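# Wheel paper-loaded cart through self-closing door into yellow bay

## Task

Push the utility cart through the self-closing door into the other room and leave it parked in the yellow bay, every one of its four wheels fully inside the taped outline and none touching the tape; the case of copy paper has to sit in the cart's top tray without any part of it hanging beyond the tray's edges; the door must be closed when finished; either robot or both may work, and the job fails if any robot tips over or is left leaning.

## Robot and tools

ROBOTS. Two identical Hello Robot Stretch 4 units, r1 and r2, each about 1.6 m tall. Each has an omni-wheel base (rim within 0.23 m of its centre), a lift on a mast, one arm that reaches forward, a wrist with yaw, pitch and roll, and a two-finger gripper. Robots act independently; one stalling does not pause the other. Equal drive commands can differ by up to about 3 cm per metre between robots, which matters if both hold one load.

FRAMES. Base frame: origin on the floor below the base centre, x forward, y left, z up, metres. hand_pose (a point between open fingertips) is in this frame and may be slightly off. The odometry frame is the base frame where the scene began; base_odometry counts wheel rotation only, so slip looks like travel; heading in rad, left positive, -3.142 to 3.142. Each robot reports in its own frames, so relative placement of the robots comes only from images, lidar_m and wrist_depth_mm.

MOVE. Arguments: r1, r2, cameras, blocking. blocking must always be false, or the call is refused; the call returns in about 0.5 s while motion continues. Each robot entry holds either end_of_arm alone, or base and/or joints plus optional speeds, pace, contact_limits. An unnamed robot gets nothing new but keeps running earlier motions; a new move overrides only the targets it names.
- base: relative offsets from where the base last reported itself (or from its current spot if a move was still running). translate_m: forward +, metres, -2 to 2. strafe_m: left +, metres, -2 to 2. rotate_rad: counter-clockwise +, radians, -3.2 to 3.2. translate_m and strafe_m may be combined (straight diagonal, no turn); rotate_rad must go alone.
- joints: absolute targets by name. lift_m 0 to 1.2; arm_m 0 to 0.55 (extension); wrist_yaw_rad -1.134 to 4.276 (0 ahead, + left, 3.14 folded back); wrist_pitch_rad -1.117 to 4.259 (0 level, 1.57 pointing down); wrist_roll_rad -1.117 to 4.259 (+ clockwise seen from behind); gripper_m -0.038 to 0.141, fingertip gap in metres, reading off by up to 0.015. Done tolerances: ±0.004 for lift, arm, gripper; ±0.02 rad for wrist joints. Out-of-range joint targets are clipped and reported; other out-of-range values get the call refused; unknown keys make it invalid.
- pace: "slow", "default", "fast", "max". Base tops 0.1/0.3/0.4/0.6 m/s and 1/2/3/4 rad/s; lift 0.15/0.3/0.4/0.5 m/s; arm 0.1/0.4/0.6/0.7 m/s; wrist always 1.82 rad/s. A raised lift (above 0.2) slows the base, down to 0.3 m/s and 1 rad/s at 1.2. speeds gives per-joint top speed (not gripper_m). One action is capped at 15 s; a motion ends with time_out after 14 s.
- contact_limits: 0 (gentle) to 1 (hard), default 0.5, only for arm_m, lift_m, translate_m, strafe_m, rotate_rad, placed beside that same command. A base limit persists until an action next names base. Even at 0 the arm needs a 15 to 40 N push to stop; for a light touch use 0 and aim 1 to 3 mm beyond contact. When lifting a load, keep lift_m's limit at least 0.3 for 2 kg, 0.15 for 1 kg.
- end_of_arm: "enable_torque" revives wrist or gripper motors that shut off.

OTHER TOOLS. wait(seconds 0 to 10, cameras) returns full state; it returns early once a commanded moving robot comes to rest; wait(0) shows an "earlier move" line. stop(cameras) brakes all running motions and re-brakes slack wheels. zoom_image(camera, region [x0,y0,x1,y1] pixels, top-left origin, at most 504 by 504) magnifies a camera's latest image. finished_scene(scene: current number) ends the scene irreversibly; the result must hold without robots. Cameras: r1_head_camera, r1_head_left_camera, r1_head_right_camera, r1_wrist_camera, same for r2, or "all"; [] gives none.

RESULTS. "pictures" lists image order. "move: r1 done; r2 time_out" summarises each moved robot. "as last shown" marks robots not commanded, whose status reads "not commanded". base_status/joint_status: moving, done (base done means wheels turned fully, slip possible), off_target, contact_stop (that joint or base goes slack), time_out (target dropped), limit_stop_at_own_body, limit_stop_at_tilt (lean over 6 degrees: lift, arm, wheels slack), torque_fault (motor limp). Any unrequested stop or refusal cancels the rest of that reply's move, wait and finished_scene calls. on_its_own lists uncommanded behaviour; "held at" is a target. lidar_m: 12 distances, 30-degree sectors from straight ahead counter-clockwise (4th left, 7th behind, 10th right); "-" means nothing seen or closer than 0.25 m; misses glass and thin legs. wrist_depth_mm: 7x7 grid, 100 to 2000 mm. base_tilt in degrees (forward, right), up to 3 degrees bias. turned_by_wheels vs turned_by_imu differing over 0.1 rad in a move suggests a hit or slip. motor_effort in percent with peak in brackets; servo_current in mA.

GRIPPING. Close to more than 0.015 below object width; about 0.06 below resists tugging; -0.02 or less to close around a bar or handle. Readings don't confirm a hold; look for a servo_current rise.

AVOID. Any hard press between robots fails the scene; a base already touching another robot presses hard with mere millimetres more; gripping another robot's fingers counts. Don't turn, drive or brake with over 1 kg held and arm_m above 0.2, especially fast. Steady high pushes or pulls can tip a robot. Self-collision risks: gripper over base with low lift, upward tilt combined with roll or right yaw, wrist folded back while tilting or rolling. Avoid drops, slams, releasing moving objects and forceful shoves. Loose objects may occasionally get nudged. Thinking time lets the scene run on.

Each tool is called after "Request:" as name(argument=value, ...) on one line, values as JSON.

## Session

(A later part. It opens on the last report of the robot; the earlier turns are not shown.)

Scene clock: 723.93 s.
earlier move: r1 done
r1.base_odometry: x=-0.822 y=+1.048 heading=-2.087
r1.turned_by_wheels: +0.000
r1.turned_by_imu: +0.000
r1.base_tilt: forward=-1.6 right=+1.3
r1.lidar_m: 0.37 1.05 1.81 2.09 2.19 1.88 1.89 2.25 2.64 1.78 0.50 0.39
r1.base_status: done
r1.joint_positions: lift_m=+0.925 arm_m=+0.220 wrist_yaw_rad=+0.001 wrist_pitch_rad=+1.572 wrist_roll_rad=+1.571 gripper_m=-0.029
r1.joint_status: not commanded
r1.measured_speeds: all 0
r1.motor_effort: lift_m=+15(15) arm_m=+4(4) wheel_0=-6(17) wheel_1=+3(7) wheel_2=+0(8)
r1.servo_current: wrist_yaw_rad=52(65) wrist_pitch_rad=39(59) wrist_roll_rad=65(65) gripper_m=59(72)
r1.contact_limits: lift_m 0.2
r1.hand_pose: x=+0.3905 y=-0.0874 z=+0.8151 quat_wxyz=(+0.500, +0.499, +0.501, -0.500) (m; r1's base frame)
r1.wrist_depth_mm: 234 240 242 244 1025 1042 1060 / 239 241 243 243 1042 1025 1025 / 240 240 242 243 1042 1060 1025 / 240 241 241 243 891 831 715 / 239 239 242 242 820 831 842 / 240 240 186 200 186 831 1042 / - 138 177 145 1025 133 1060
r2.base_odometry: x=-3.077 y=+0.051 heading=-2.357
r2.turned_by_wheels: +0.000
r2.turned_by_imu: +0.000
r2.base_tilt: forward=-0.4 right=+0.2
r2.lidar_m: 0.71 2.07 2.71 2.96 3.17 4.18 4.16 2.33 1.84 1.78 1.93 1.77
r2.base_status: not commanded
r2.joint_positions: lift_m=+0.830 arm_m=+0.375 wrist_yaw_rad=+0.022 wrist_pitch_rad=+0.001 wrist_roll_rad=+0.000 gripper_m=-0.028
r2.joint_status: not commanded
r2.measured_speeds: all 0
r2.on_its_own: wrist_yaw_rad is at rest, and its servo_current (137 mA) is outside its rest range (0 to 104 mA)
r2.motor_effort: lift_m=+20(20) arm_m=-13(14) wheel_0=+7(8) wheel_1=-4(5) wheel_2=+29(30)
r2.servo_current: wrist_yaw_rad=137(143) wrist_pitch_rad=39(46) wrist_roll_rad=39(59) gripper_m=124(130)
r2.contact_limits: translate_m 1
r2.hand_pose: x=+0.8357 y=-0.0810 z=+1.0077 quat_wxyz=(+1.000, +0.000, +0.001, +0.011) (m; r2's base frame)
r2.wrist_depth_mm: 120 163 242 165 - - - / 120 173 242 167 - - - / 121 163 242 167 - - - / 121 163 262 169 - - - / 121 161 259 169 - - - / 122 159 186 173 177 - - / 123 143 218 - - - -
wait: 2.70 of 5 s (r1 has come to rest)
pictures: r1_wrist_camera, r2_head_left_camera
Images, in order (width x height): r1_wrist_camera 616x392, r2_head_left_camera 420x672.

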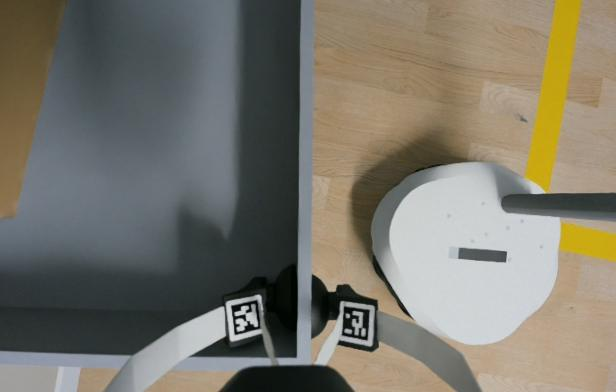

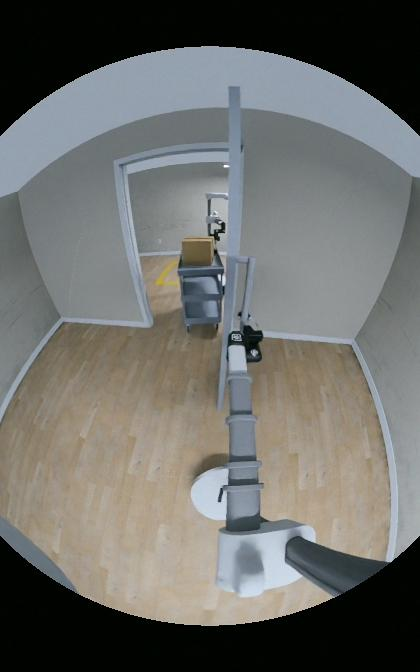

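Request:
move(blocking=false, cameras=[], r1={"base":{"translate_m":-0.5,"strafe_m":0.06},"pace":"slow"})

Request:
wait(seconds=9, cameras=["r1_wrist_camera","r1_head_left_camera"])

Scene clock: 744.67 s.
move: r1 moving
r1.base_odometry: x=-0.814 y=+1.058 heading=-2.087
r1.turned_by_wheels: -0.001
r1.turned_by_imu: -0.001
r1.base_tilt: forward=-1.6 right=+1.3
r1.lidar_m: 0.38 1.07 1.84 2.08 2.17 1.88 1.88 2.24 2.65 1.80 0.50 0.39
r1.base_status: translate_m moving; strafe_m moving
r1.joint_positions: lift_m=+0.925 arm_m=+0.220 wrist_yaw_rad=+0.001 wrist_pitch_rad=+1.571 wrist_roll_rad=+1.571 gripper_m=-0.029
r1.joint_status: not commanded
r1.measured_speeds: translate_m=-0.048 strafe_m=+0.007 rotate_rad=+0.001 lift_m=+0.000 arm_m=+0.000 wrist_yaw_rad=+0.000 wrist_pitch_rad=-0.024 wrist_roll_rad=+0.000
r1.motor_effort: lift_m=+15(15) arm_m=+4(4) wheel_0=-9(11) wheel_1=-3(6) wheel_2=+3(5)
r1.servo_current: wrist_yaw_rad=59(59) wrist_pitch_rad=33(52) wrist_roll_rad=33(59) gripper_m=59(65)
r1.contact_limits: lift_m 0.2
r1.hand_pose: x=+0.3909 y=-0.0874 z=+0.8151 quat_wxyz=(+0.500, +0.500, +0.500, -0.500) (m; r1's base frame)
r1.wrist_depth_mm: 240 244 244 244 1025 1025 1042 / 244 244 244 243 1042 1042 1042 / 244 242 245 245 1025 1042 1042 / 243 243 244 245 991 820 820 / 243 242 244 244 842 820 809 / 242 244 183 198 831 831 1025 / - 142 181 174 177 820 1025
r2.base_odometry: x=-3.077 y=+0.051 heading=-2.357
r2.turned_by_wheels: +0.000
r2.turned_by_imu: +0.000
r2.base_tilt: forward=-0.4 right=+0.2
r2.lidar_m: 0.73 2.04 2.73 2.96 3.14 4.16 4.14 2.38 1.81 1.79 1.89 1.78
r2.base_status: not commanded
r2.joint_positions: lift_m=+0.830 arm_m=+0.375 wrist_yaw_rad=+0.022 wrist_pitch_rad=+0.001 wrist_roll_rad=+0.000 gripper_m=-0.028
r2.joint_status: not commanded
r2.measured_speeds: all 0
r2.motor_effort: lift_m=+20(20) arm_m=-13(13) wheel_0=+7(7) wheel_1=-4(5) wheel_2=+29(29)
r2.servo_current: wrist_yaw_rad=124(137) wrist_pitch_rad=39(46) wrist_roll_rad=46(52) gripper_m=137(137)
r2.contact_limits: translate_m 1
r2.hand_pose: x=+0.8357 y=-0.0810 z=+1.0077 quat_wxyz=(+1.000, +0.000, +0.001, +0.011) (m; r2's base frame)
r2.wrist_depth_mm: 121 162 243 165 - - - / 120 172 243 167 - - - / 121 163 242 167 - - - / 121 162 262 168 - - - / 121 162 259 169 - - - / 122 160 186 173 177 - - / 123 143 217 - - - -
pictures: none
No camera images: "cameras" was empty.

Scene clock: 750.47 s.
earlier move: r1 done
r1.base_odometry: x=-0.523 y=+1.453 heading=-2.086
r1.turned_by_wheels: +0.001
r1.turned_by_imu: +0.003
r1.base_tilt: forward=-1.6 right=+1.3
r1.lidar_m: 0.39 1.60 2.14 2.15 1.65 1.38 1.39 1.66 2.52 2.58 0.58 0.40
r1.base_status: done
r1.joint_positions: lift_m=+0.925 arm_m=+0.220 wrist_yaw_rad=+0.001 wrist_pitch_rad=+1.560 wrist_roll_rad=+1.571 gripper_m=-0.029
r1.joint_status: not commanded
r1.measured_speeds: all 0
r1.motor_effort: lift_m=+16(16) arm_m=-4(4) wheel_0=-1(12) wheel_1=-2(7) wheel_2=+7(11)
r1.servo_current: wrist_yaw_rad=59(65) wrist_pitch_rad=59(85) wrist_roll_rad=65(72) gripper_m=65(72)
r1.contact_limits: lift_m 0.2
r1.hand_pose: x=+0.3941 y=-0.0874 z=+0.8151 quat_wxyz=(+0.503, +0.502, +0.498, -0.497) (m; r1's base frame)
r1.wrist_depth_mm: 237 243 243 1025 1008 1008 1060 / 243 244 242 1025 1025 1025 1025 / 246 243 243 1042 1042 1042 1008 / 245 244 243 1025 991 809 1008 / 245 244 245 244 842 820 820 / 245 245 210 186 809 820 809 / 245 154 244 173 157 - 1008
r2.base_odometry: x=-3.077 y=+0.051 heading=-2.357
r2.turned_by_wheels: +0.000
r2.turned_by_imu: +0.001
r2.base_tilt: forward=-0.4 right=+0.2
r2.lidar_m: 0.72 2.04 2.68 2.95 3.15 4.15 4.14 2.35 1.84 1.78 1.89 1.75
r2.base_status: not commanded
r2.joint_positions: lift_m=+0.830 arm_m=+0.375 wrist_yaw_rad=+0.022 wrist_pitch_rad=+0.001 wrist_roll_rad=+0.000 gripper_m=-0.028
r2.joint_status: not commanded
r2.measured_speeds: all 0
r2.on_its_own: wrist_yaw_rad is at rest, and its servo_current (130 mA) is outside its rest range (0 to 104 mA)
r2.motor_effort: lift_m=+20(20) arm_m=-13(14) wheel_0=+6(8) wheel_1=-4(5) wheel_2=+30(30)
r2.servo_current: wrist_yaw_rad=130(150) wrist_pitch_rad=39(52) wrist_roll_rad=46(65) gripper_m=124(137)
r2.contact_limits: translate_m 1
r2.hand_pose: x=+0.8357 y=-0.0810 z=+1.0077 quat_wxyz=(+1.000, +0.000, +0.001, +0.011) (m; r2's base frame)
r2.wrist_depth_mm: 121 162 244 165 - - - / 120 172 242 167 - - - / 121 163 241 168 - - - / 121 163 262 168 - - - / 121 161 260 169 - - - / 122 159 186 173 177 - - / 123 143 217 - - - -
wait: 5.80 of 9 s (r1 has come to rest)
pictures: r1_head_left_camera, r1_wrist_camera
Images, in order (width x height): r1_head_left_camera 420x672, r1_wrist_camera 616x392.

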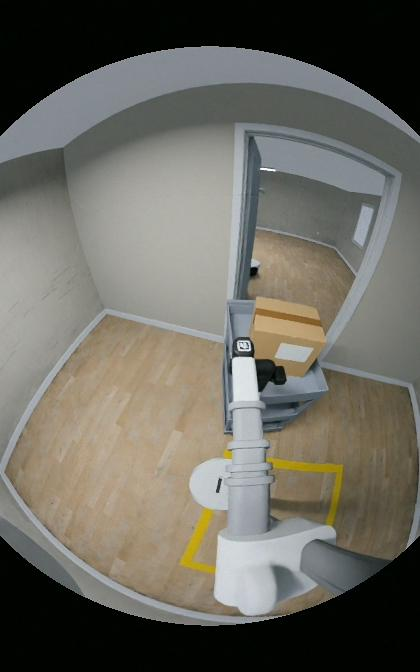

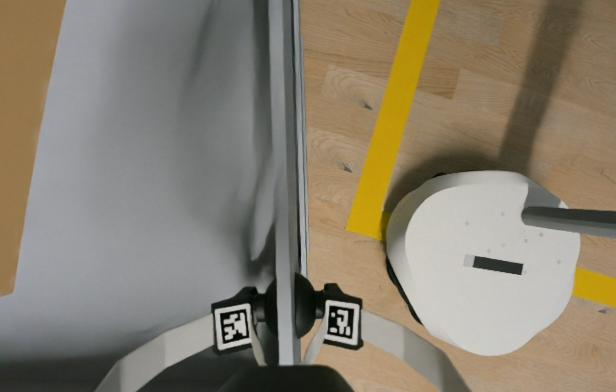

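Request:
move(blocking=false, cameras=[], r1={"base":{"translate_m":-0.7,"strafe_m":0.05},"pace":"slow"})

Request:
wait(seconds=10, cameras=["r1_wrist_camera","r1_head_left_camera"])

Scene clock: 764.70 s.
move: r1 moving
r1.base_odometry: x=-0.516 y=+1.463 heading=-2.086
r1.turned_by_wheels: +0.000
r1.turned_by_imu: +0.000
r1.base_tilt: forward=-1.5 right=+1.3
r1.lidar_m: 0.39 1.61 2.14 2.15 1.59 1.39 1.39 1.63 2.53 2.55 0.56 0.40
r1.base_status: translate_m moving; strafe_m moving
r1.joint_positions: lift_m=+0.925 arm_m=+0.220 wrist_yaw_rad=+0.001 wrist_pitch_rad=+1.560 wrist_roll_rad=+1.571 gripper_m=-0.029
r1.joint_status: not commanded
r1.measured_speeds: translate_m=-0.048 strafe_m=+0.004 rotate_rad=+0.002 lift_m=+0.000 arm_m=+0.000 wrist_yaw_rad=+0.000 wrist_pitch_rad=+0.000 wrist_roll_rad=+0.000
r1.motor_effort: lift_m=+16(16) arm_m=-4(4) wheel_0=-4(6) wheel_1=-6(6) wheel_2=+11(11)
r1.servo_current: wrist_yaw_rad=59(59) wrist_pitch_rad=52(59) wrist_roll_rad=52(59) gripper_m=65(65)
r1.contact_limits: lift_m 0.2
r1.hand_pose: x=+0.3941 y=-0.0874 z=+0.8151 quat_wxyz=(+0.503, +0.502, +0.498, -0.497) (m; r1's base frame)
r1.wrist_depth_mm: 243 245 243 1008 1025 1025 1025 / 245 244 242 1025 1042 1025 1025 / 246 244 243 1025 1025 1008 1025 / 245 244 243 1025 1042 820 1025 / 246 244 244 1025 866 798 809 / 246 245 202 185 820 809 820 / 245 152 244 173 152 809 1008
r2.base_odometry: x=-3.077 y=+0.051 heading=-2.357
r2.turned_by_wheels: +0.000
r2.turned_by_imu: +0.000
r2.base_tilt: forward=-0.3 right=+0.2
r2.lidar_m: 0.73 2.06 2.71 2.97 3.17 4.15 4.14 2.36 1.83 1.77 1.93 1.77
r2.base_status: not commanded
r2.joint_positions: lift_m=+0.830 arm_m=+0.375 wrist_yaw_rad=+0.022 wrist_pitch_rad=+0.001 wrist_roll_rad=+0.000 gripper_m=-0.028
r2.joint_status: not commanded
r2.measured_speeds: all 0
r2.motor_effort: lift_m=+20(20) arm_m=-13(13) wheel_0=+7(7) wheel_1=-4(5) wheel_2=+29(30)
r2.servo_current: wrist_yaw_rad=130(143) wrist_pitch_rad=39(46) wrist_roll_rad=52(65) gripper_m=117(124)
r2.contact_limits: translate_m 1
r2.hand_pose: x=+0.8357 y=-0.0810 z=+1.0077 quat_wxyz=(+1.000, +0.000, +0.001, +0.011) (m; r2's base frame)
r2.wrist_depth_mm: 121 163 243 165 - - - / 120 172 243 167 - - - / 121 163 243 168 - - - / 121 162 263 169 - - - / 121 162 260 169 - - - / 122 160 185 173 177 - - / 123 143 218 - - - -
pictures: none
No camera images: "cameras" was empty.

Scene clock: 772.50 s.
earlier move: r1 done
r1.base_odometry: x=-0.135 y=+2.037 heading=-2.086
r1.turned_by_wheels: +0.000
r1.turned_by_imu: +0.004
r1.base_tilt: forward=-1.6 right=+1.3
r1.lidar_m: 0.36 2.42 2.29 1.45 0.82 0.73 0.71 0.85 1.56 2.43 2.35 0.41
r1.base_status: done
r1.joint_positions: lift_m=+0.925 arm_m=+0.220 wrist_yaw_rad=+0.001 wrist_pitch_rad=+1.562 wrist_roll_rad=+1.571 gripper_m=-0.029
r1.joint_status: not commanded
r1.measured_speeds: all 0
r1.motor_effort: lift_m=+15(16) arm_m=-4(4) wheel_0=-1(6) wheel_1=-3(7) wheel_2=+7(13)
r1.servo_current: wrist_yaw_rad=39(72) wrist_pitch_rad=59(65) wrist_roll_rad=52(65) gripper_m=59(72)
r1.contact_limits: lift_m 0.2
r1.hand_pose: x=+0.3936 y=-0.0874 z=+0.8151 quat_wxyz=(+0.503, +0.502, +0.498, -0.497) (m; r1's base frame)
r1.wrist_depth_mm: 243 244 242 1025 1025 1042 1008 / 242 243 243 1042 991 1008 1025 / 244 245 244 1025 1025 1008 1042 / 244 243 243 1025 1042 809 991 / 244 244 243 255 854 820 820 / 244 244 208 189 180 809 1008 / 245 158 243 180 1025 820 1025
r2.base_odometry: x=-3.077 y=+0.051 heading=-2.357
r2.turned_by_wheels: +0.000
r2.turned_by_imu: +0.001
r2.base_tilt: forward=-0.4 right=+0.2
r2.lidar_m: 0.70 2.07 2.71 2.97 3.14 4.17 4.12 2.38 1.77 1.79 1.91 1.77
r2.base_status: not commanded
r2.joint_positions: lift_m=+0.830 arm_m=+0.375 wrist_yaw_rad=+0.022 wrist_pitch_rad=+0.001 wrist_roll_rad=+0.000 gripper_m=-0.028
r2.joint_status: not commanded
r2.measured_speeds: all 0
r2.on_its_own: wrist_yaw_rad is at rest, and its servo_current (130 mA) is outside its rest range (0 to 104 mA)
r2.motor_effort: lift_m=+20(20) arm_m=-13(14) wheel_0=+7(8) wheel_1=-4(5) wheel_2=+29(30)
r2.servo_current: wrist_yaw_rad=130(143) wrist_pitch_rad=39(52) wrist_roll_rad=39(65) gripper_m=130(130)
r2.contact_limits: translate_m 1
r2.hand_pose: x=+0.8357 y=-0.0810 z=+1.0077 quat_wxyz=(+1.000, +0.000, +0.001, +0.011) (m; r2's base frame)
r2.wrist_depth_mm: 121 163 243 165 - - - / 120 173 243 167 - - - / 121 163 242 167 - - - / 121 162 263 168 - - - / 121 162 260 169 - - - / 122 159 186 172 177 - - / 123 143 217 - - - -
wait: 7.80 of 10 s (r1 has come to rest)
pictures: r1_head_left_camera, r1_wrist_camera
Images, in order (width x height): r1_head_left_camera 420x672, r1_wrist_camera 616x392.

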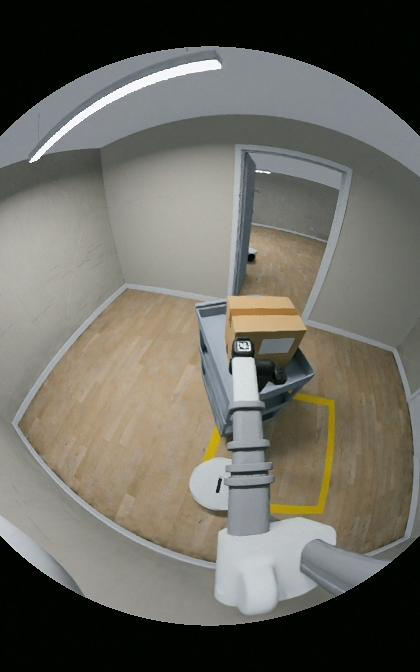

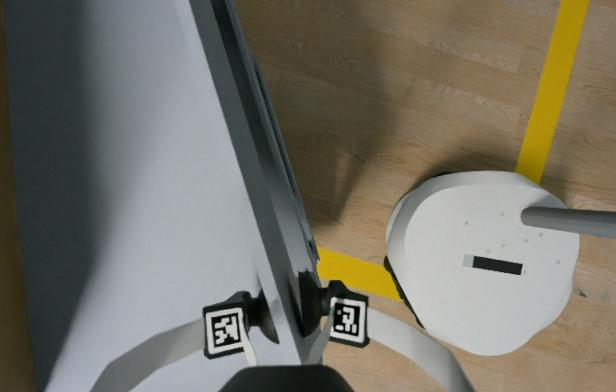

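Request:
move(blocking=false, cameras=["r1_head_camera","r1_head_left_camera","r1_wrist_camera","r2_head_camera"])

Scene clock: 809.07 s.
r1.base_odometry: x=-0.135 y=+2.037 heading=-2.086
r1.turned_by_wheels: +0.000
r1.turned_by_imu: +0.000
r1.base_tilt: forward=-1.6 right=+1.2
r1.lidar_m: 0.36 2.43 2.31 1.42 0.82 0.72 0.69 0.86 1.54 2.43 2.36 0.41
r1.base_status: done
r1.joint_positions: lift_m=+0.925 arm_m=+0.220 wrist_yaw_rad=+0.001 wrist_pitch_rad=+1.562 wrist_roll_rad=+1.571 gripper_m=-0.029
r1.joint_status: not commanded
r1.measured_speeds: all 0
r1.motor_effort: lift_m=+15(16) arm_m=-4(4) wheel_0=-1(6) wheel_1=-3(7) wheel_2=+7(13)
r1.servo_current: wrist_yaw_rad=33(72) wrist_pitch_rad=46(65) wrist_roll_rad=39(65) gripper_m=65(72)
r1.contact_limits: lift_m 0.2
r1.hand_pose: x=+0.3936 y=-0.0874 z=+0.8151 quat_wxyz=(+0.503, +0.502, +0.498, -0.497) (m; r1's base frame)
r1.wrist_depth_mm: 244 242 242 1025 1025 1025 1008 / 243 244 243 1025 1008 1025 1025 / 244 243 243 1025 1025 1025 1042 / 244 245 243 1025 1042 809 1008 / 244 245 244 254 842 820 809 / 245 244 206 189 180 820 991 / 245 157 243 180 1042 809 1008
r2.base_odometry: x=-3.077 y=+0.051 heading=-2.357
r2.turned_by_wheels: +0.000
r2.turned_by_imu: +0.001
r2.base_tilt: forward=-0.4 right=+0.2
r2.lidar_m: 0.72 2.07 2.70 2.96 3.18 4.18 4.17 2.37 1.83 1.79 1.91 1.76
r2.base_status: not commanded
r2.joint_positions: lift_m=+0.830 arm_m=+0.375 wrist_yaw_rad=+0.022 wrist_pitch_rad=+0.001 wrist_roll_rad=+0.000 gripper_m=-0.028
r2.joint_status: not commanded
r2.measured_speeds: all 0
r2.on_its_own: wrist_yaw_rad is at rest, and its servo_current (137 mA) is outside its rest range (0 to 104 mA)
r2.motor_effort: lift_m=+20(20) arm_m=-13(14) wheel_0=+7(8) wheel_1=-4(5) wheel_2=+29(30)
r2.servo_current: wrist_yaw_rad=137(143) wrist_pitch_rad=39(52) wrist_roll_rad=59(65) gripper_m=124(130)
r2.contact_limits: translate_m 1
r2.hand_pose: x=+0.8357 y=-0.0810 z=+1.0077 quat_wxyz=(+1.000, +0.000, +0.001, +0.011) (m; r2's base frame)
r2.wrist_depth_mm: 121 163 243 165 - - - / 120 172 243 167 - - - / 121 163 242 167 - - - / 121 162 260 168 - - - / 121 161 260 169 - - - / 122 159 186 172 177 - - / 123 143 217 - - - -
pictures: r1_head_camera, r1_head_left_camera, r1_wrist_camera, r2_head_camera
Images, in order (width x height): r1_head_camera 420x560, r1_head_left_camera 420x672, r1_wrist_camera 616x392, r2_head_camera 420x560.

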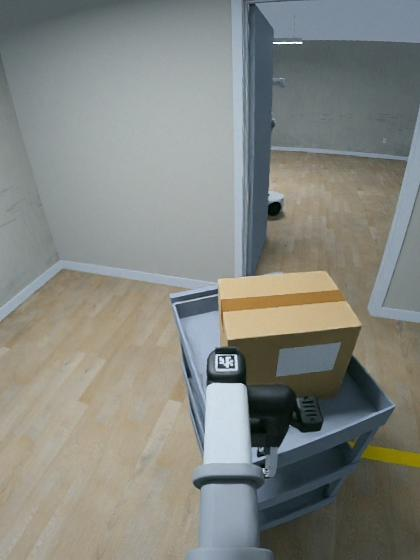

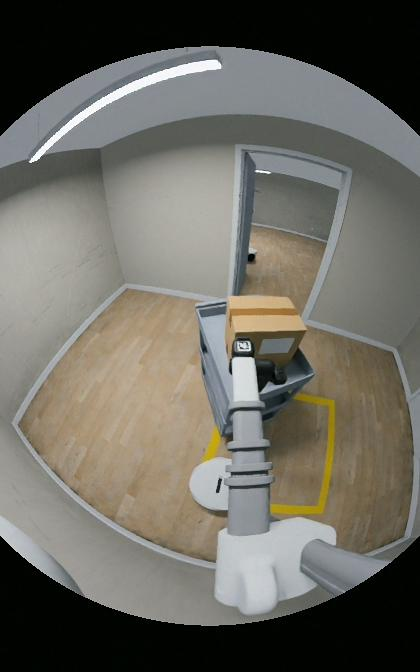

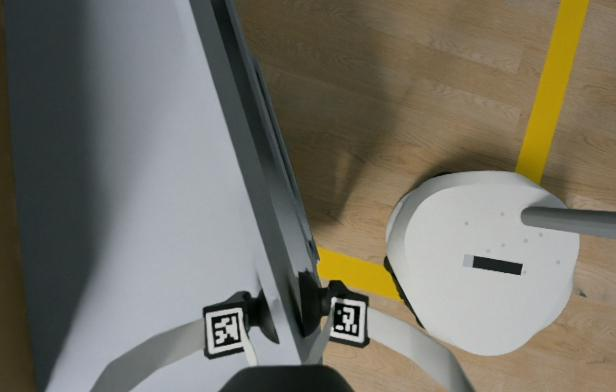

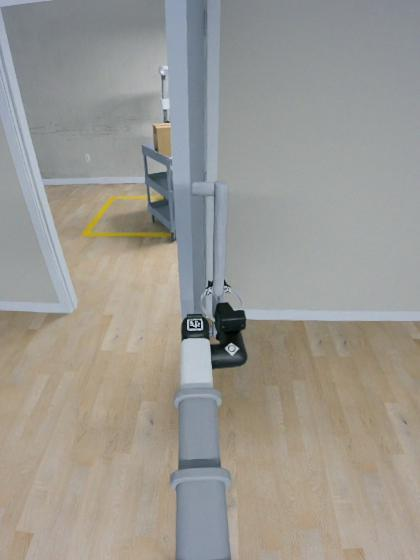

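Request:
move(blocking=false, cameras=[], r1={"joints":{"gripper_m":0.09}})

Request:
wait(seconds=2, cameras=[])

Request:
move(blocking=false, cameras=[], r1={"base":{"translate_m":0.07,"strafe_m":-0.24},"pace":"slow","contact_limits":{"translate_m":0.2}})

Request:
wait(seconds=5, cameras=["r1_wrist_camera","r1_head_camera"])

Scene clock: 841.40 s.
move: r1 moving
r1.base_odometry: x=-0.135 y=+2.037 heading=-2.086
r1.turned_by_wheels: +0.000
r1.turned_by_imu: +0.000
r1.base_tilt: forward=-1.6 right=+1.3
r1.lidar_m: 0.35 2.42 2.30 1.48 0.81 0.71 0.72 0.86 1.54 2.42 2.37 0.42
r1.base_status: not commanded
r1.joint_positions: lift_m=+0.925 arm_m=+0.220 wrist_yaw_rad=+0.001 wrist_pitch_rad=+1.562 wrist_roll_rad=+1.571 gripper_m=-0.004
r1.joint_status: gripper_m moving
r1.measured_speeds: all 0
r1.motor_effort: lift_m=+16(16) arm_m=-4(4) wheel_0=+0(1) wheel_1=-3(3) wheel_2=+6(7)
r1.servo_current: wrist_yaw_rad=46(59) wrist_pitch_rad=59(65) wrist_roll_rad=39(52) gripper_m=65(65)
r1.contact_limits: lift_m 0.2
r1.hand_pose: x=+0.3936 y=-0.0874 z=+0.8151 quat_wxyz=(+0.503, +0.502, +0.498, -0.497) (m; r1's base frame)
r1.wrist_depth_mm: 245 246 244 1025 1042 1042 1008 / 245 244 244 1025 1025 1042 1025 / 246 245 246 1025 1025 1025 1008 / 245 244 244 1042 1042 820 1008 / 246 245 244 496 842 820 820 / 244 245 207 189 831 820 831 / 247 245 244 174 156 820 1025
r2.base_odometry: x=-3.077 y=+0.051 heading=-2.357
r2.turned_by_wheels: +0.000
r2.turned_by_imu: +0.001
r2.base_tilt: forward=-0.4 right=+0.2
r2.lidar_m: 0.73 2.06 2.70 2.96 3.15 4.16 4.15 2.38 1.85 1.77 1.91 1.76
r2.base_status: not commanded
r2.joint_positions: lift_m=+0.830 arm_m=+0.375 wrist_yaw_rad=+0.022 wrist_pitch_rad=+0.001 wrist_roll_rad=+0.000 gripper_m=-0.028
r2.joint_status: not commanded
r2.measured_speeds: all 0
r2.motor_effort: lift_m=+20(20) arm_m=-13(13) wheel_0=+7(7) wheel_1=-4(5) wheel_2=+29(29)
r2.servo_current: wrist_yaw_rad=143(143) wrist_pitch_rad=46(46) wrist_roll_rad=46(52) gripper_m=130(130)
r2.contact_limits: translate_m 1
r2.hand_pose: x=+0.8357 y=-0.0810 z=+1.0077 quat_wxyz=(+1.000, +0.000, +0.001, +0.011) (m; r2's base frame)
r2.wrist_depth_mm: 120 163 243 165 - - - / 120 172 243 167 - - - / 121 163 242 168 - - - / 121 163 262 169 - - - / 121 162 260 169 - - - / 122 160 186 173 177 - - / 123 143 218 - - - -
pictures: none
No camera images: "cameras" was empty.

Scene clock: 842.80 s.
earlier move: r1 done
r1.base_odometry: x=-0.135 y=+2.037 heading=-2.086
r1.turned_by_wheels: +0.000
r1.turned_by_imu: -0.001
r1.base_tilt: forward=-1.6 right=+1.3
r1.lidar_m: 0.36 2.43 2.28 1.43 0.84 0.72 0.71 0.86 1.56 2.43 2.37 0.40
r1.base_status: not commanded
r1.joint_positions: lift_m=+0.925 arm_m=+0.220 wrist_yaw_rad=+0.001 wrist_pitch_rad=+1.569 wrist_roll_rad=+1.571 gripper_m=+0.090
r1.joint_status: all done
r1.measured_speeds: all 0
r1.motor_effort: lift_m=+16(16) arm_m=-4(4) wheel_0=+0(1) wheel_1=-3(4) wheel_2=+2(7)
r1.servo_current: wrist_yaw_rad=39(72) wrist_pitch_rad=39(65) wrist_roll_rad=33(65) gripper_m=39(91)
r1.contact_limits: lift_m 0.2
r1.hand_pose: x=+0.3917 y=-0.0874 z=+0.8151 quat_wxyz=(+0.501, +0.500, +0.500, -0.499) (m; r1's base frame)
r1.wrist_depth_mm: 241 242 1025 1042 1042 1025 1060 / 240 240 257 1025 1025 1042 1060 / 240 240 213 1025 1042 1042 1042 / 240 242 229 1025 960 842 1025 / 240 242 243 1042 831 820 831 / 241 242 198 549 193 831 1060 / 241 242 243 144 1042 1042 1042
r2.base_odometry: x=-3.077 y=+0.051 heading=-2.357
r2.turned_by_wheels: +0.000
r2.turned_by_imu: +0.000
r2.base_tilt: forward=-0.4 right=+0.2
r2.lidar_m: 0.71 2.06 2.72 2.98 3.18 4.16 4.15 2.34 1.84 1.78 1.92 1.77
r2.base_status: not commanded
r2.joint_positions: lift_m=+0.830 arm_m=+0.375 wrist_yaw_rad=+0.022 wrist_pitch_rad=+0.001 wrist_roll_rad=+0.000 gripper_m=-0.028
r2.joint_status: not commanded
r2.measured_speeds: all 0
r2.on_its_own: wrist_yaw_rad is at rest, and its servo_current (137 mA) is outside its rest range (0 to 104 mA)
r2.motor_effort: lift_m=+20(20) arm_m=-13(13) wheel_0=+7(7) wheel_1=-4(5) wheel_2=+30(30)
r2.servo_current: wrist_yaw_rad=137(143) wrist_pitch_rad=39(46) wrist_roll_rad=46(59) gripper_m=124(130)
r2.contact_limits: translate_m 1
r2.hand_pose: x=+0.8357 y=-0.0810 z=+1.0077 quat_wxyz=(+1.000, +0.000, +0.001, +0.011) (m; r2's base frame)
r2.wrist_depth_mm: 121 163 243 165 - - - / 120 173 243 167 - - - / 121 163 241 168 - - - / 121 163 262 169 - - - / 121 162 260 169 - - - / 122 160 186 172 176 - - / 123 143 217 - - - -
wait: 1.40 of 2 s (r1 has come to rest)
pictures: none
No camera images: "cameras" was empty.

Scene clock: 843.30 s.
move: r1 moving
r1.base_odometry: x=-0.147 y=+2.040 heading=-2.087
r1.turned_by_wheels: +0.000
r1.turned_by_imu: +0.000
r1.base_tilt: forward=-1.6 right=+1.3
r1.lidar_m: 0.35 2.39 2.31 1.44 0.83 0.72 0.73 0.86 1.59 2.41 2.35 0.42
r1.base_status: translate_m moving; strafe_m moving
r1.joint_positions: lift_m=+0.925 arm_m=+0.220 wrist_yaw_rad=+0.001 wrist_pitch_rad=+1.569 wrist_roll_rad=+1.571 gripper_m=+0.090
r1.joint_status: not commanded
r1.measured_speeds: translate_m=+0.014 strafe_m=-0.048 rotate_rad=-0.001 lift_m=+0.000 arm_m=+0.000 wrist_yaw_rad=+0.000 wrist_pitch_rad=+0.000 wrist_roll_rad=+0.000
r1.motor_effort: lift_m=+16(16) arm_m=-4(4) wheel_0=+4(8) wheel_1=-6(7) wheel_2=-4(4)
r1.servo_current: wrist_yaw_rad=52(59) wrist_pitch_rad=39(46) wrist_roll_rad=59(72) gripper_m=46(46)
r1.contact_limits: lift_m 0.2; translate_m 0.2
r1.hand_pose: x=+0.3917 y=-0.0874 z=+0.8151 quat_wxyz=(+0.501, +0.500, +0.500, -0.499) (m; r1's base frame)
r1.wrist_depth_mm: 241 242 1025 1025 1042 1060 1042 / 241 241 256 1025 1025 1025 1060 / 241 242 204 1042 1025 1042 1042 / 241 242 234 1025 976 820 1042 / 241 243 241 1025 820 831 842 / 240 242 193 449 191 831 1060 / 242 242 242 144 1042 1042 1060
r2.base_odometry: x=-3.077 y=+0.051 heading=-2.357
r2.turned_by_wheels: +0.000
r2.turned_by_imu: +0.000
r2.base_tilt: forward=-0.4 right=+0.2
r2.lidar_m: 0.70 2.06 2.70 2.96 3.14 4.17 4.16 2.37 1.82 1.77 1.90 1.78
r2.base_status: not commanded
r2.joint_positions: lift_m=+0.830 arm_m=+0.375 wrist_yaw_rad=+0.022 wrist_pitch_rad=+0.001 wrist_roll_rad=+0.000 gripper_m=-0.028
r2.joint_status: not commanded
r2.measured_speeds: all 0
r2.motor_effort: lift_m=+20(20) arm_m=-13(13) wheel_0=+7(7) wheel_1=-4(5) wheel_2=+29(30)
r2.servo_current: wrist_yaw_rad=130(143) wrist_pitch_rad=46(46) wrist_roll_rad=46(52) gripper_m=124(130)
r2.contact_limits: translate_m 1
r2.hand_pose: x=+0.8357 y=-0.0810 z=+1.0077 quat_wxyz=(+1.000, +0.000, +0.001, +0.011) (m; r2's base frame)
r2.wrist_depth_mm: 121 163 243 165 - - - / 120 173 243 167 - - - / 121 163 243 167 - - - / 121 163 262 169 - - - / 121 162 259 169 - - - / 122 160 186 173 177 - - / 123 143 217 - - - -
pictures: none
No camera images: "cameras" was empty.

Scene clock: 846.57 s.
earlier move: r1 done
r1.base_odometry: x=-0.378 y=+2.095 heading=-2.087
r1.turned_by_wheels: +0.000
r1.turned_by_imu: -0.001
r1.base_tilt: forward=-1.5 right=+1.3
r1.lidar_m: 0.32 0.33 2.49 1.71 0.97 0.85 0.85 1.00 1.83 2.21 2.23 0.43
r1.base_status: done
r1.joint_positions: lift_m=+0.925 arm_m=+0.220 wrist_yaw_rad=+0.001 wrist_pitch_rad=+1.569 wrist_roll_rad=+1.571 gripper_m=+0.090
r1.joint_status: not commanded
r1.measured_speeds: all 0
r1.motor_effort: lift_m=+16(16) arm_m=-4(4) wheel_0=+4(9) wheel_1=-4(7) wheel_2=-1(5)
r1.servo_current: wrist_yaw_rad=46(72) wrist_pitch_rad=46(52) wrist_roll_rad=52(72) gripper_m=39(46)
r1.contact_limits: lift_m 0.2; translate_m 0.2
r1.hand_pose: x=+0.3917 y=-0.0874 z=+0.8151 quat_wxyz=(+0.501, +0.500, +0.500, -0.499) (m; r1's base frame)
r1.wrist_depth_mm: 1025 1025 1025 1025 1042 1060 1042 / 1042 1042 1025 1042 1008 1042 1025 / 206 207 225 1025 1042 1060 1042 / 240 242 242 1008 1042 820 1060 / 241 242 241 1025 809 820 831 / 241 241 192 1042 196 831 1042 / 213 242 242 144 - 150 1025
r2.base_odometry: x=-3.077 y=+0.051 heading=-2.357
r2.turned_by_wheels: +0.000
r2.turned_by_imu: +0.000
r2.base_tilt: forward=-0.4 right=+0.2
r2.lidar_m: 0.71 2.04 2.69 2.96 3.16 4.18 4.14 2.36 1.81 1.79 1.88 1.78
r2.base_status: not commanded
r2.joint_positions: lift_m=+0.830 arm_m=+0.375 wrist_yaw_rad=+0.022 wrist_pitch_rad=+0.001 wrist_roll_rad=+0.000 gripper_m=-0.028
r2.joint_status: not commanded
r2.measured_speeds: all 0
r2.on_its_own: wrist_yaw_rad is at rest, and its servo_current (130 mA) is outside its rest range (0 to 104 mA)
r2.motor_effort: lift_m=+20(20) arm_m=-13(14) wheel_0=+7(7) wheel_1=-4(5) wheel_2=+30(30)
r2.servo_current: wrist_yaw_rad=130(143) wrist_pitch_rad=46(46) wrist_roll_rad=52(65) gripper_m=124(137)
r2.contact_limits: translate_m 1
r2.hand_pose: x=+0.8357 y=-0.0810 z=+1.0077 quat_wxyz=(+1.000, +0.000, +0.001, +0.011) (m; r2's base frame)
r2.wrist_depth_mm: 121 163 244 165 - - - / 120 173 242 167 - - - / 121 163 243 168 - - - / 121 163 263 168 - - - / 121 161 260 169 - - - / 122 160 186 173 177 - - / 123 143 217 - - - -
wait: 3.27 of 5 s (r1 has come to rest)
pictures: r1_head_camera, r1_wrist_camera
Images, in order (width x height): r1_head_camera 420x560, r1_wrist_camera 616x392.

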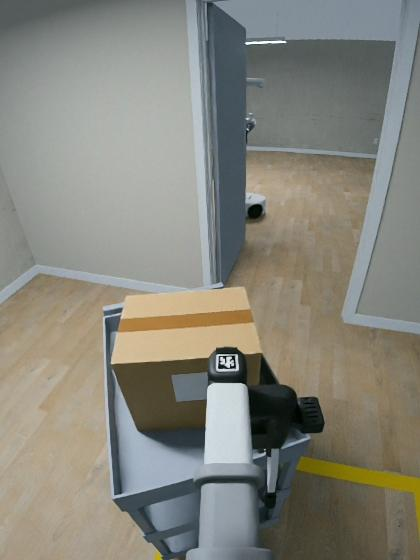

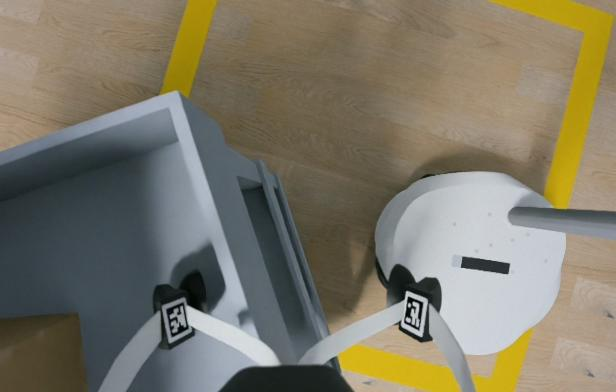

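Request:
move(blocking=false, cameras=[], r1={"base":{"translate_m":0.02,"strafe_m":-0.07},"pace":"slow","contact_limits":{"translate_m":0.2}})

Request:
wait(seconds=3, cameras=[])

Request:
move(blocking=false, cameras=[], r1={"joints":{"gripper_m":-0.03}})

Request:
wait(seconds=4, cameras=[])

Request:
move(blocking=false, cameras=[], r1={"base":{"translate_m":-0.45},"pace":"slow"})

Request:
wait(seconds=8, cameras=["r1_wrist_camera","r1_head_camera"])

Scene clock: 860.63 s.
move: r1 moving
r1.base_odometry: x=-0.390 y=+2.098 heading=-2.087
r1.turned_by_wheels: +0.000
r1.turned_by_imu: +0.000
r1.base_tilt: forward=-1.6 right=+1.2
r1.lidar_m: 0.32 0.34 2.50 1.70 1.00 0.86 0.87 1.03 1.84 2.19 2.20 0.40
r1.base_status: translate_m moving; strafe_m moving
r1.joint_positions: lift_m=+0.925 arm_m=+0.220 wrist_yaw_rad=+0.001 wrist_pitch_rad=+1.569 wrist_roll_rad=+1.571 gripper_m=+0.090
r1.joint_status: not commanded
r1.measured_speeds: translate_m=+0.014 strafe_m=-0.047 rotate_rad=+0.000 lift_m=+0.000 arm_m=+0.000 wrist_yaw_rad=+0.000 wrist_pitch_rad=+0.000 wrist_roll_rad=+0.000
r1.motor_effort: lift_m=+15(16) arm_m=-4(4) wheel_0=+8(8) wheel_1=-5(8) wheel_2=-2(4)
r1.servo_current: wrist_yaw_rad=59(59) wrist_pitch_rad=39(46) wrist_roll_rad=59(59) gripper_m=39(46)
r1.contact_limits: lift_m 0.2; translate_m 0.2
r1.hand_pose: x=+0.3917 y=-0.0874 z=+0.8151 quat_wxyz=(+0.501, +0.500, +0.500, -0.499) (m; r1's base frame)
r1.wrist_depth_mm: 1025 1042 1025 1042 1060 1025 1042 / 1025 1025 1042 1042 1042 1042 1025 / 1025 199 233 1025 1025 1042 1042 / 224 242 243 1025 1025 820 1042 / 240 241 242 1042 820 820 831 / 241 241 195 1025 196 842 1042 / 218 241 241 144 1025 151 1042
r2.base_odometry: x=-3.077 y=+0.051 heading=-2.357
r2.turned_by_wheels: +0.000
r2.turned_by_imu: +0.000
r2.base_tilt: forward=-0.4 right=+0.2
r2.lidar_m: 0.72 2.04 2.68 2.97 3.15 4.19 4.15 2.37 1.82 1.79 1.92 1.75
r2.base_status: not commanded
r2.joint_positions: lift_m=+0.830 arm_m=+0.375 wrist_yaw_rad=+0.022 wrist_pitch_rad=+0.001 wrist_roll_rad=+0.000 gripper_m=-0.028
r2.joint_status: not commanded
r2.measured_speeds: all 0
r2.motor_effort: lift_m=+20(20) arm_m=-13(14) wheel_0=+7(7) wheel_1=-4(5) wheel_2=+29(30)
r2.servo_current: wrist_yaw_rad=137(143) wrist_pitch_rad=39(46) wrist_roll_rad=46(52) gripper_m=117(130)
r2.contact_limits: translate_m 1
r2.hand_pose: x=+0.8357 y=-0.0810 z=+1.0077 quat_wxyz=(+1.000, +0.000, +0.001, +0.011) (m; r2's base frame)
r2.wrist_depth_mm: 121 162 243 165 - - - / 120 173 243 167 - - - / 121 163 242 168 - - - / 121 163 262 168 - - - / 121 161 262 169 - - - / 122 160 185 172 176 - - / 123 143 217 - - - -
pictures: none
No camera images: "cameras" was empty.

Scene clock: 862.10 s.
earlier move: r1 done
r1.base_odometry: x=-0.448 y=+2.112 heading=-2.087
r1.turned_by_wheels: +0.000
r1.turned_by_imu: -0.001
r1.base_tilt: forward=-1.5 right=+1.3
r1.lidar_m: 0.33 0.34 0.39 1.77 1.04 0.88 0.88 1.05 1.91 2.14 2.15 0.43
r1.base_status: done
r1.joint_positions: lift_m=+0.925 arm_m=+0.220 wrist_yaw_rad=+0.001 wrist_pitch_rad=+1.569 wrist_roll_rad=+1.571 gripper_m=+0.090
r1.joint_status: not commanded
r1.measured_speeds: all 0
r1.motor_effort: lift_m=+16(16) arm_m=-4(4) wheel_0=+3(8) wheel_1=-4(8) wheel_2=-2(4)
r1.servo_current: wrist_yaw_rad=52(65) wrist_pitch_rad=46(52) wrist_roll_rad=72(72) gripper_m=46(52)
r1.contact_limits: lift_m 0.2; translate_m 0.2
r1.hand_pose: x=+0.3917 y=-0.0874 z=+0.8151 quat_wxyz=(+0.501, +0.500, +0.500, -0.499) (m; r1's base frame)
r1.wrist_depth_mm: 1042 1025 1008 1042 1042 1025 1042 / 1025 1008 1025 1025 1042 1060 1042 / 1025 1025 1025 1042 1025 1042 1042 / 1042 1025 1025 1060 1042 820 1042 / 1008 1025 221 1025 820 831 831 / 241 241 193 1025 196 820 1042 / 242 241 242 144 1042 820 1042
r2.base_odometry: x=-3.077 y=+0.051 heading=-2.357
r2.turned_by_wheels: +0.000
r2.turned_by_imu: +0.000
r2.base_tilt: forward=-0.4 right=+0.1
r2.lidar_m: 0.73 2.04 2.72 2.96 3.15 4.18 4.14 2.39 1.82 1.79 1.93 1.78
r2.base_status: not commanded
r2.joint_positions: lift_m=+0.830 arm_m=+0.375 wrist_yaw_rad=+0.022 wrist_pitch_rad=+0.001 wrist_roll_rad=+0.000 gripper_m=-0.028
r2.joint_status: not commanded
r2.measured_speeds: all 0
r2.on_its_own: wrist_yaw_rad is at rest, and its servo_current (130 mA) is outside its rest range (0 to 104 mA)
r2.motor_effort: lift_m=+20(21) arm_m=-13(14) wheel_0=+7(7) wheel_1=-5(5) wheel_2=+29(30)
r2.servo_current: wrist_yaw_rad=130(143) wrist_pitch_rad=39(46) wrist_roll_rad=39(59) gripper_m=117(130)
r2.contact_limits: translate_m 1
r2.hand_pose: x=+0.8357 y=-0.0810 z=+1.0077 quat_wxyz=(+1.000, +0.000, +0.001, +0.011) (m; r2's base frame)
r2.wrist_depth_mm: 121 162 244 165 - - - / 120 173 242 167 - - - / 121 163 241 168 - - - / 121 162 262 169 - - - / 121 162 260 169 - - - / 122 160 186 173 177 - - / 123 143 218 - - - -
wait: 1.47 of 3 s (r1 has come to rest)
pictures: none
No camera images: "cameras" was empty.

Scene clock: 862.60 s.
move: r1 moving
r1.base_odometry: x=-0.448 y=+2.112 heading=-2.087
r1.turned_by_wheels: +0.000
r1.turned_by_imu: +0.000
r1.base_tilt: forward=-1.6 right=+1.3
r1.lidar_m: 0.34 0.31 0.40 1.77 1.02 0.88 0.88 1.06 1.90 2.15 2.18 0.45
r1.base_status: not commanded
r1.joint_positions: lift_m=+0.925 arm_m=+0.220 wrist_yaw_rad=+0.001 wrist_pitch_rad=+1.569 wrist_roll_rad=+1.571 gripper_m=+0.073
r1.joint_status: gripper_m moving
r1.measured_speeds: all 0
r1.motor_effort: lift_m=+16(16) arm_m=-4(4) wheel_0=+3(3) wheel_1=-4(4) wheel_2=-2(2)
r1.servo_current: wrist_yaw_rad=39(59) wrist_pitch_rad=39(52) wrist_roll_rad=39(72) gripper_m=98(98)
r1.contact_limits: lift_m 0.2; translate_m 0.2
r1.hand_pose: x=+0.3917 y=-0.0874 z=+0.8151 quat_wxyz=(+0.501, +0.500, +0.500, -0.499) (m; r1's base frame)
r1.wrist_depth_mm: 1025 1025 1042 1060 1025 1025 1008 / 1042 1008 1025 1025 1042 1042 1025 / 1025 1042 1042 1042 1060 1025 1042 / 1025 1042 1025 1025 1042 831 1042 / 1042 1042 214 1025 831 820 820 / 243 243 188 1042 187 820 1042 / 242 242 244 135 1025 820 1008
r2.base_odometry: x=-3.077 y=+0.051 heading=-2.357
r2.turned_by_wheels: +0.000
r2.turned_by_imu: +0.000
r2.base_tilt: forward=-0.4 right=+0.2
r2.lidar_m: 0.71 2.05 2.69 2.95 3.15 4.16 4.13 2.36 1.82 1.77 1.91 1.76
r2.base_status: not commanded
r2.joint_positions: lift_m=+0.830 arm_m=+0.375 wrist_yaw_rad=+0.022 wrist_pitch_rad=+0.001 wrist_roll_rad=+0.000 gripper_m=-0.028
r2.joint_status: not commanded
r2.measured_speeds: all 0
r2.motor_effort: lift_m=+20(20) arm_m=-13(13) wheel_0=+7(7) wheel_1=-4(5) wheel_2=+29(29)
r2.servo_current: wrist_yaw_rad=130(143) wrist_pitch_rad=46(46) wrist_roll_rad=46(52) gripper_m=124(130)
r2.contact_limits: translate_m 1
r2.hand_pose: x=+0.8357 y=-0.0810 z=+1.0077 quat_wxyz=(+1.000, +0.000, +0.001, +0.011) (m; r2's base frame)
r2.wrist_depth_mm: 121 163 242 166 - - - / 120 173 243 167 - - - / 121 163 242 167 - - - / 121 162 262 169 - - - / 121 162 260 169 - - - / 122 160 186 173 177 - - / 123 143 218 - - - -
pictures: none
No camera images: "cameras" was empty.

Scene clock: 864.00 s.
earlier move: r1 done
r1.base_odometry: x=-0.449 y=+2.112 heading=-2.087
r1.turned_by_wheels: +0.000
r1.turned_by_imu: +0.000
r1.base_tilt: forward=-1.6 right=+1.2
r1.lidar_m: 0.32 0.31 0.39 1.78 1.04 0.87 0.87 1.06 1.93 2.15 2.15 0.42
r1.base_status: not commanded
r1.joint_positions: lift_m=+0.925 arm_m=+0.220 wrist_yaw_rad=+0.001 wrist_pitch_rad=+1.564 wrist_roll_rad=+1.571 gripper_m=-0.029
r1.joint_status: all done
r1.measured_speeds: all 0
r1.motor_effort: lift_m=+15(16) arm_m=-4(4) wheel_0=+3(3) wheel_1=-4(4) wheel_2=+2(2)
r1.servo_current: wrist_yaw_rad=52(59) wrist_pitch_rad=52(52) wrist_roll_rad=46(72) gripper_m=78(176)
r1.contact_limits: lift_m 0.2; translate_m 0.2
r1.hand_pose: x=+0.3930 y=-0.0874 z=+0.8151 quat_wxyz=(+0.502, +0.501, +0.499, -0.498) (m; r1's base frame)
r1.wrist_depth_mm: 1060 1025 1060 1008 1025 1008 1025 / 1025 1025 1025 1042 1025 1025 1042 / 1025 1025 1042 1025 1025 1042 1042 / 1025 1042 1042 1025 1042 820 1042 / 1042 1042 224 1025 831 809 820 / 202 241 206 198 182 809 1060 / 241 154 242 172 1025 820 1042
r2.base_odometry: x=-3.077 y=+0.051 heading=-2.357
r2.turned_by_wheels: +0.000
r2.turned_by_imu: +0.000
r2.base_tilt: forward=-0.4 right=+0.2
r2.lidar_m: 0.70 2.05 2.74 2.97 3.18 4.18 4.14 2.37 1.84 1.79 1.92 1.78
r2.base_status: not commanded
r2.joint_positions: lift_m=+0.830 arm_m=+0.375 wrist_yaw_rad=+0.022 wrist_pitch_rad=+0.001 wrist_roll_rad=+0.000 gripper_m=-0.028
r2.joint_status: not commanded
r2.measured_speeds: all 0
r2.on_its_own: wrist_yaw_rad is at rest, and its servo_current (124 mA) is outside its rest range (0 to 104 mA)
r2.motor_effort: lift_m=+20(20) arm_m=-13(14) wheel_0=+7(8) wheel_1=-4(5) wheel_2=+29(30)
r2.servo_current: wrist_yaw_rad=124(143) wrist_pitch_rad=39(46) wrist_roll_rad=46(59) gripper_m=124(130)
r2.contact_limits: translate_m 1
r2.hand_pose: x=+0.8357 y=-0.0810 z=+1.0077 quat_wxyz=(+1.000, +0.000, +0.001, +0.011) (m; r2's base frame)
r2.wrist_depth_mm: 121 163 243 165 - - - / 120 172 243 167 - - - / 121 163 242 167 - - - / 121 162 262 168 - - - / 121 162 260 169 - - - / 122 160 187 173 177 - - / 123 143 218 - - - -
wait: 1.40 of 4 s (r1 has come to rest)
pictures: none
No camera images: "cameras" was empty.

Scene clock: 864.50 s.
move: r1 moving
r1.base_odometry: x=-0.442 y=+2.122 heading=-2.086
r1.turned_by_wheels: +0.000
r1.turned_by_imu: +0.000
r1.base_tilt: forward=-1.6 right=+1.3
r1.lidar_m: 0.33 0.32 0.41 1.75 1.01 0.88 0.87 1.04 1.88 2.14 2.18 0.43
r1.base_status: translate_m moving
r1.joint_positions: lift_m=+0.925 arm_m=+0.220 wrist_yaw_rad=+0.001 wrist_pitch_rad=+1.564 wrist_roll_rad=+1.571 gripper_m=-0.029
r1.joint_status: not commanded
r1.measured_speeds: translate_m=-0.049 strafe_m=+0.000 rotate_rad=+0.001 lift_m=+0.000 arm_m=+0.000 wrist_yaw_rad=+0.000 wrist_pitch_rad=-0.010 wrist_roll_rad=+0.000
r1.motor_effort: lift_m=+16(16) arm_m=-4(4) wheel_0=-2(6) wheel_1=-4(7) wheel_2=+11(12)
r1.servo_current: wrist_yaw_rad=65(65) wrist_pitch_rad=46(52) wrist_roll_rad=52(65) gripper_m=78(78)
r1.contact_limits: lift_m 0.2
r1.hand_pose: x=+0.3931 y=-0.0874 z=+0.8151 quat_wxyz=(+0.502, +0.501, +0.499, -0.498) (m; r1's base frame)
r1.wrist_depth_mm: 1042 1042 1025 1025 1025 1008 1025 / 1042 1025 1042 1025 1025 1025 1008 / 1025 1042 1042 1042 1008 1025 1025 / 1025 1060 1042 1025 1008 820 831 / 1025 1025 200 1025 854 809 820 / 243 244 200 186 820 809 820 / 243 152 243 172 158 - 1025
r2.base_odometry: x=-3.077 y=+0.051 heading=-2.357
r2.turned_by_wheels: +0.000
r2.turned_by_imu: +0.000
r2.base_tilt: forward=-0.4 right=+0.2
r2.lidar_m: 0.70 2.05 2.70 2.96 3.17 4.18 4.14 2.39 1.83 1.78 1.88 1.76
r2.base_status: not commanded
r2.joint_positions: lift_m=+0.830 arm_m=+0.375 wrist_yaw_rad=+0.022 wrist_pitch_rad=+0.001 wrist_roll_rad=+0.000 gripper_m=-0.028
r2.joint_status: not commanded
r2.measured_speeds: all 0
r2.motor_effort: lift_m=+20(20) arm_m=-13(13) wheel_0=+7(7) wheel_1=-4(5) wheel_2=+29(30)
r2.servo_current: wrist_yaw_rad=130(143) wrist_pitch_rad=39(46) wrist_roll_rad=39(59) gripper_m=130(130)
r2.contact_limits: translate_m 1
r2.hand_pose: x=+0.8357 y=-0.0810 z=+1.0077 quat_wxyz=(+1.000, +0.000, +0.001, +0.011) (m; r2's base frame)
r2.wrist_depth_mm: 121 163 243 165 - - - / 120 173 242 167 - - - / 120 163 242 168 - - - / 121 163 262 169 - - - / 121 162 260 169 - - - / 122 160 186 173 177 - - / 123 143 217 - - - -
pictures: none
No camera images: "cameras" was empty.

Scene clock: 869.77 s.
earlier move: r1 done
r1.base_odometry: x=-0.227 y=+2.503 heading=-2.086
r1.turned_by_wheels: +0.000
r1.turned_by_imu: +0.004
r1.base_tilt: forward=-1.6 right=+1.3
r1.lidar_m: 0.34 0.31 0.40 0.95 0.54 0.45 0.46 0.57 0.98 2.04 2.38 2.31
r1.base_status: done
r1.joint_positions: lift_m=+0.925 arm_m=+0.220 wrist_yaw_rad=+0.002 wrist_pitch_rad=+1.562 wrist_roll_rad=+1.570 gripper_m=-0.029
r1.joint_status: not commanded
r1.measured_speeds: all 0
r1.motor_effort: lift_m=+16(16) arm_m=-4(4) wheel_0=+3(9) wheel_1=-2(7) wheel_2=+9(14)
r1.servo_current: wrist_yaw_rad=52(72) wrist_pitch_rad=52(65) wrist_roll_rad=59(72) gripper_m=65(85)
r1.contact_limits: lift_m 0.2
r1.hand_pose: x=+0.3937 y=-0.0874 z=+0.8151 quat_wxyz=(+0.503, +0.502, +0.498, -0.497) (m; r1's base frame)
r1.wrist_depth_mm: 1025 1025 1025 1042 1025 1008 1008 / 1060 1025 1042 1025 1008 1025 1025 / 1008 1025 1025 1042 1042 1025 1008 / 1042 1042 1042 1042 1025 820 1025 / 1025 1042 256 1042 854 820 809 / 224 196 178 188 181 809 1008 / 245 156 244 173 168 820 1008
r2.base_odometry: x=-3.077 y=+0.051 heading=-2.357
r2.turned_by_wheels: +0.000
r2.turned_by_imu: +0.001
r2.base_tilt: forward=-0.4 right=+0.2
r2.lidar_m: 0.73 2.06 2.68 2.97 3.16 4.15 4.15 2.39 1.83 1.78 1.91 1.78
r2.base_status: not commanded
r2.joint_positions: lift_m=+0.830 arm_m=+0.375 wrist_yaw_rad=+0.022 wrist_pitch_rad=+0.001 wrist_roll_rad=+0.000 gripper_m=-0.028
r2.joint_status: not commanded
r2.measured_speeds: all 0
r2.on_its_own: wrist_yaw_rad is at rest, and its servo_current (130 mA) is outside its rest range (0 to 104 mA)
r2.motor_effort: lift_m=+20(20) arm_m=-13(14) wheel_0=+7(8) wheel_1=-4(5) wheel_2=+30(30)
r2.servo_current: wrist_yaw_rad=130(143) wrist_pitch_rad=39(46) wrist_roll_rad=46(59) gripper_m=130(130)
r2.contact_limits: translate_m 1
r2.hand_pose: x=+0.8357 y=-0.0810 z=+1.0077 quat_wxyz=(+1.000, +0.000, +0.001, +0.011) (m; r2's base frame)
r2.wrist_depth_mm: 121 162 243 165 - - - / 120 172 243 167 - - - / 121 163 243 167 - - - / 121 163 262 169 - - - / 121 162 260 169 - - - / 122 160 186 173 177 - - / 123 143 218 - - - -
wait: 5.27 of 8 s (r1 has come to rest)
pictures: r1_head_camera, r1_wrist_camera
Images, in order (width x height): r1_head_camera 420x560, r1_wrist_camera 616x392.

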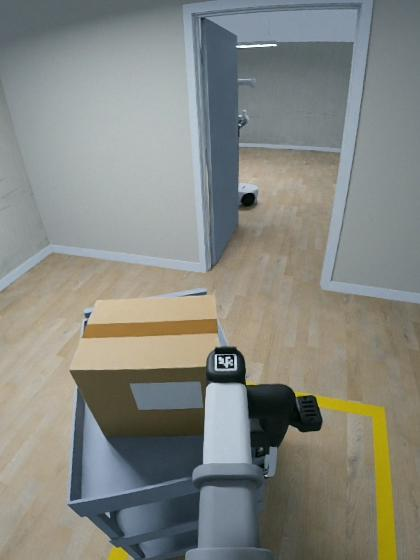

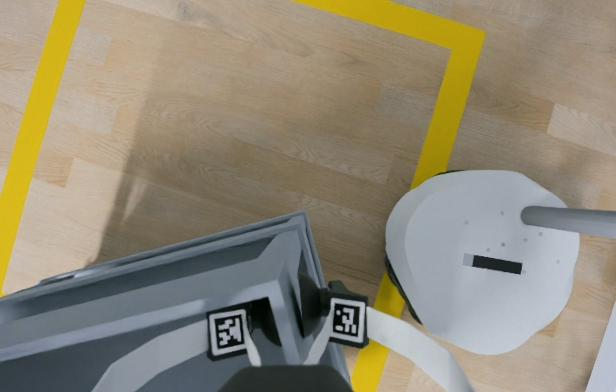

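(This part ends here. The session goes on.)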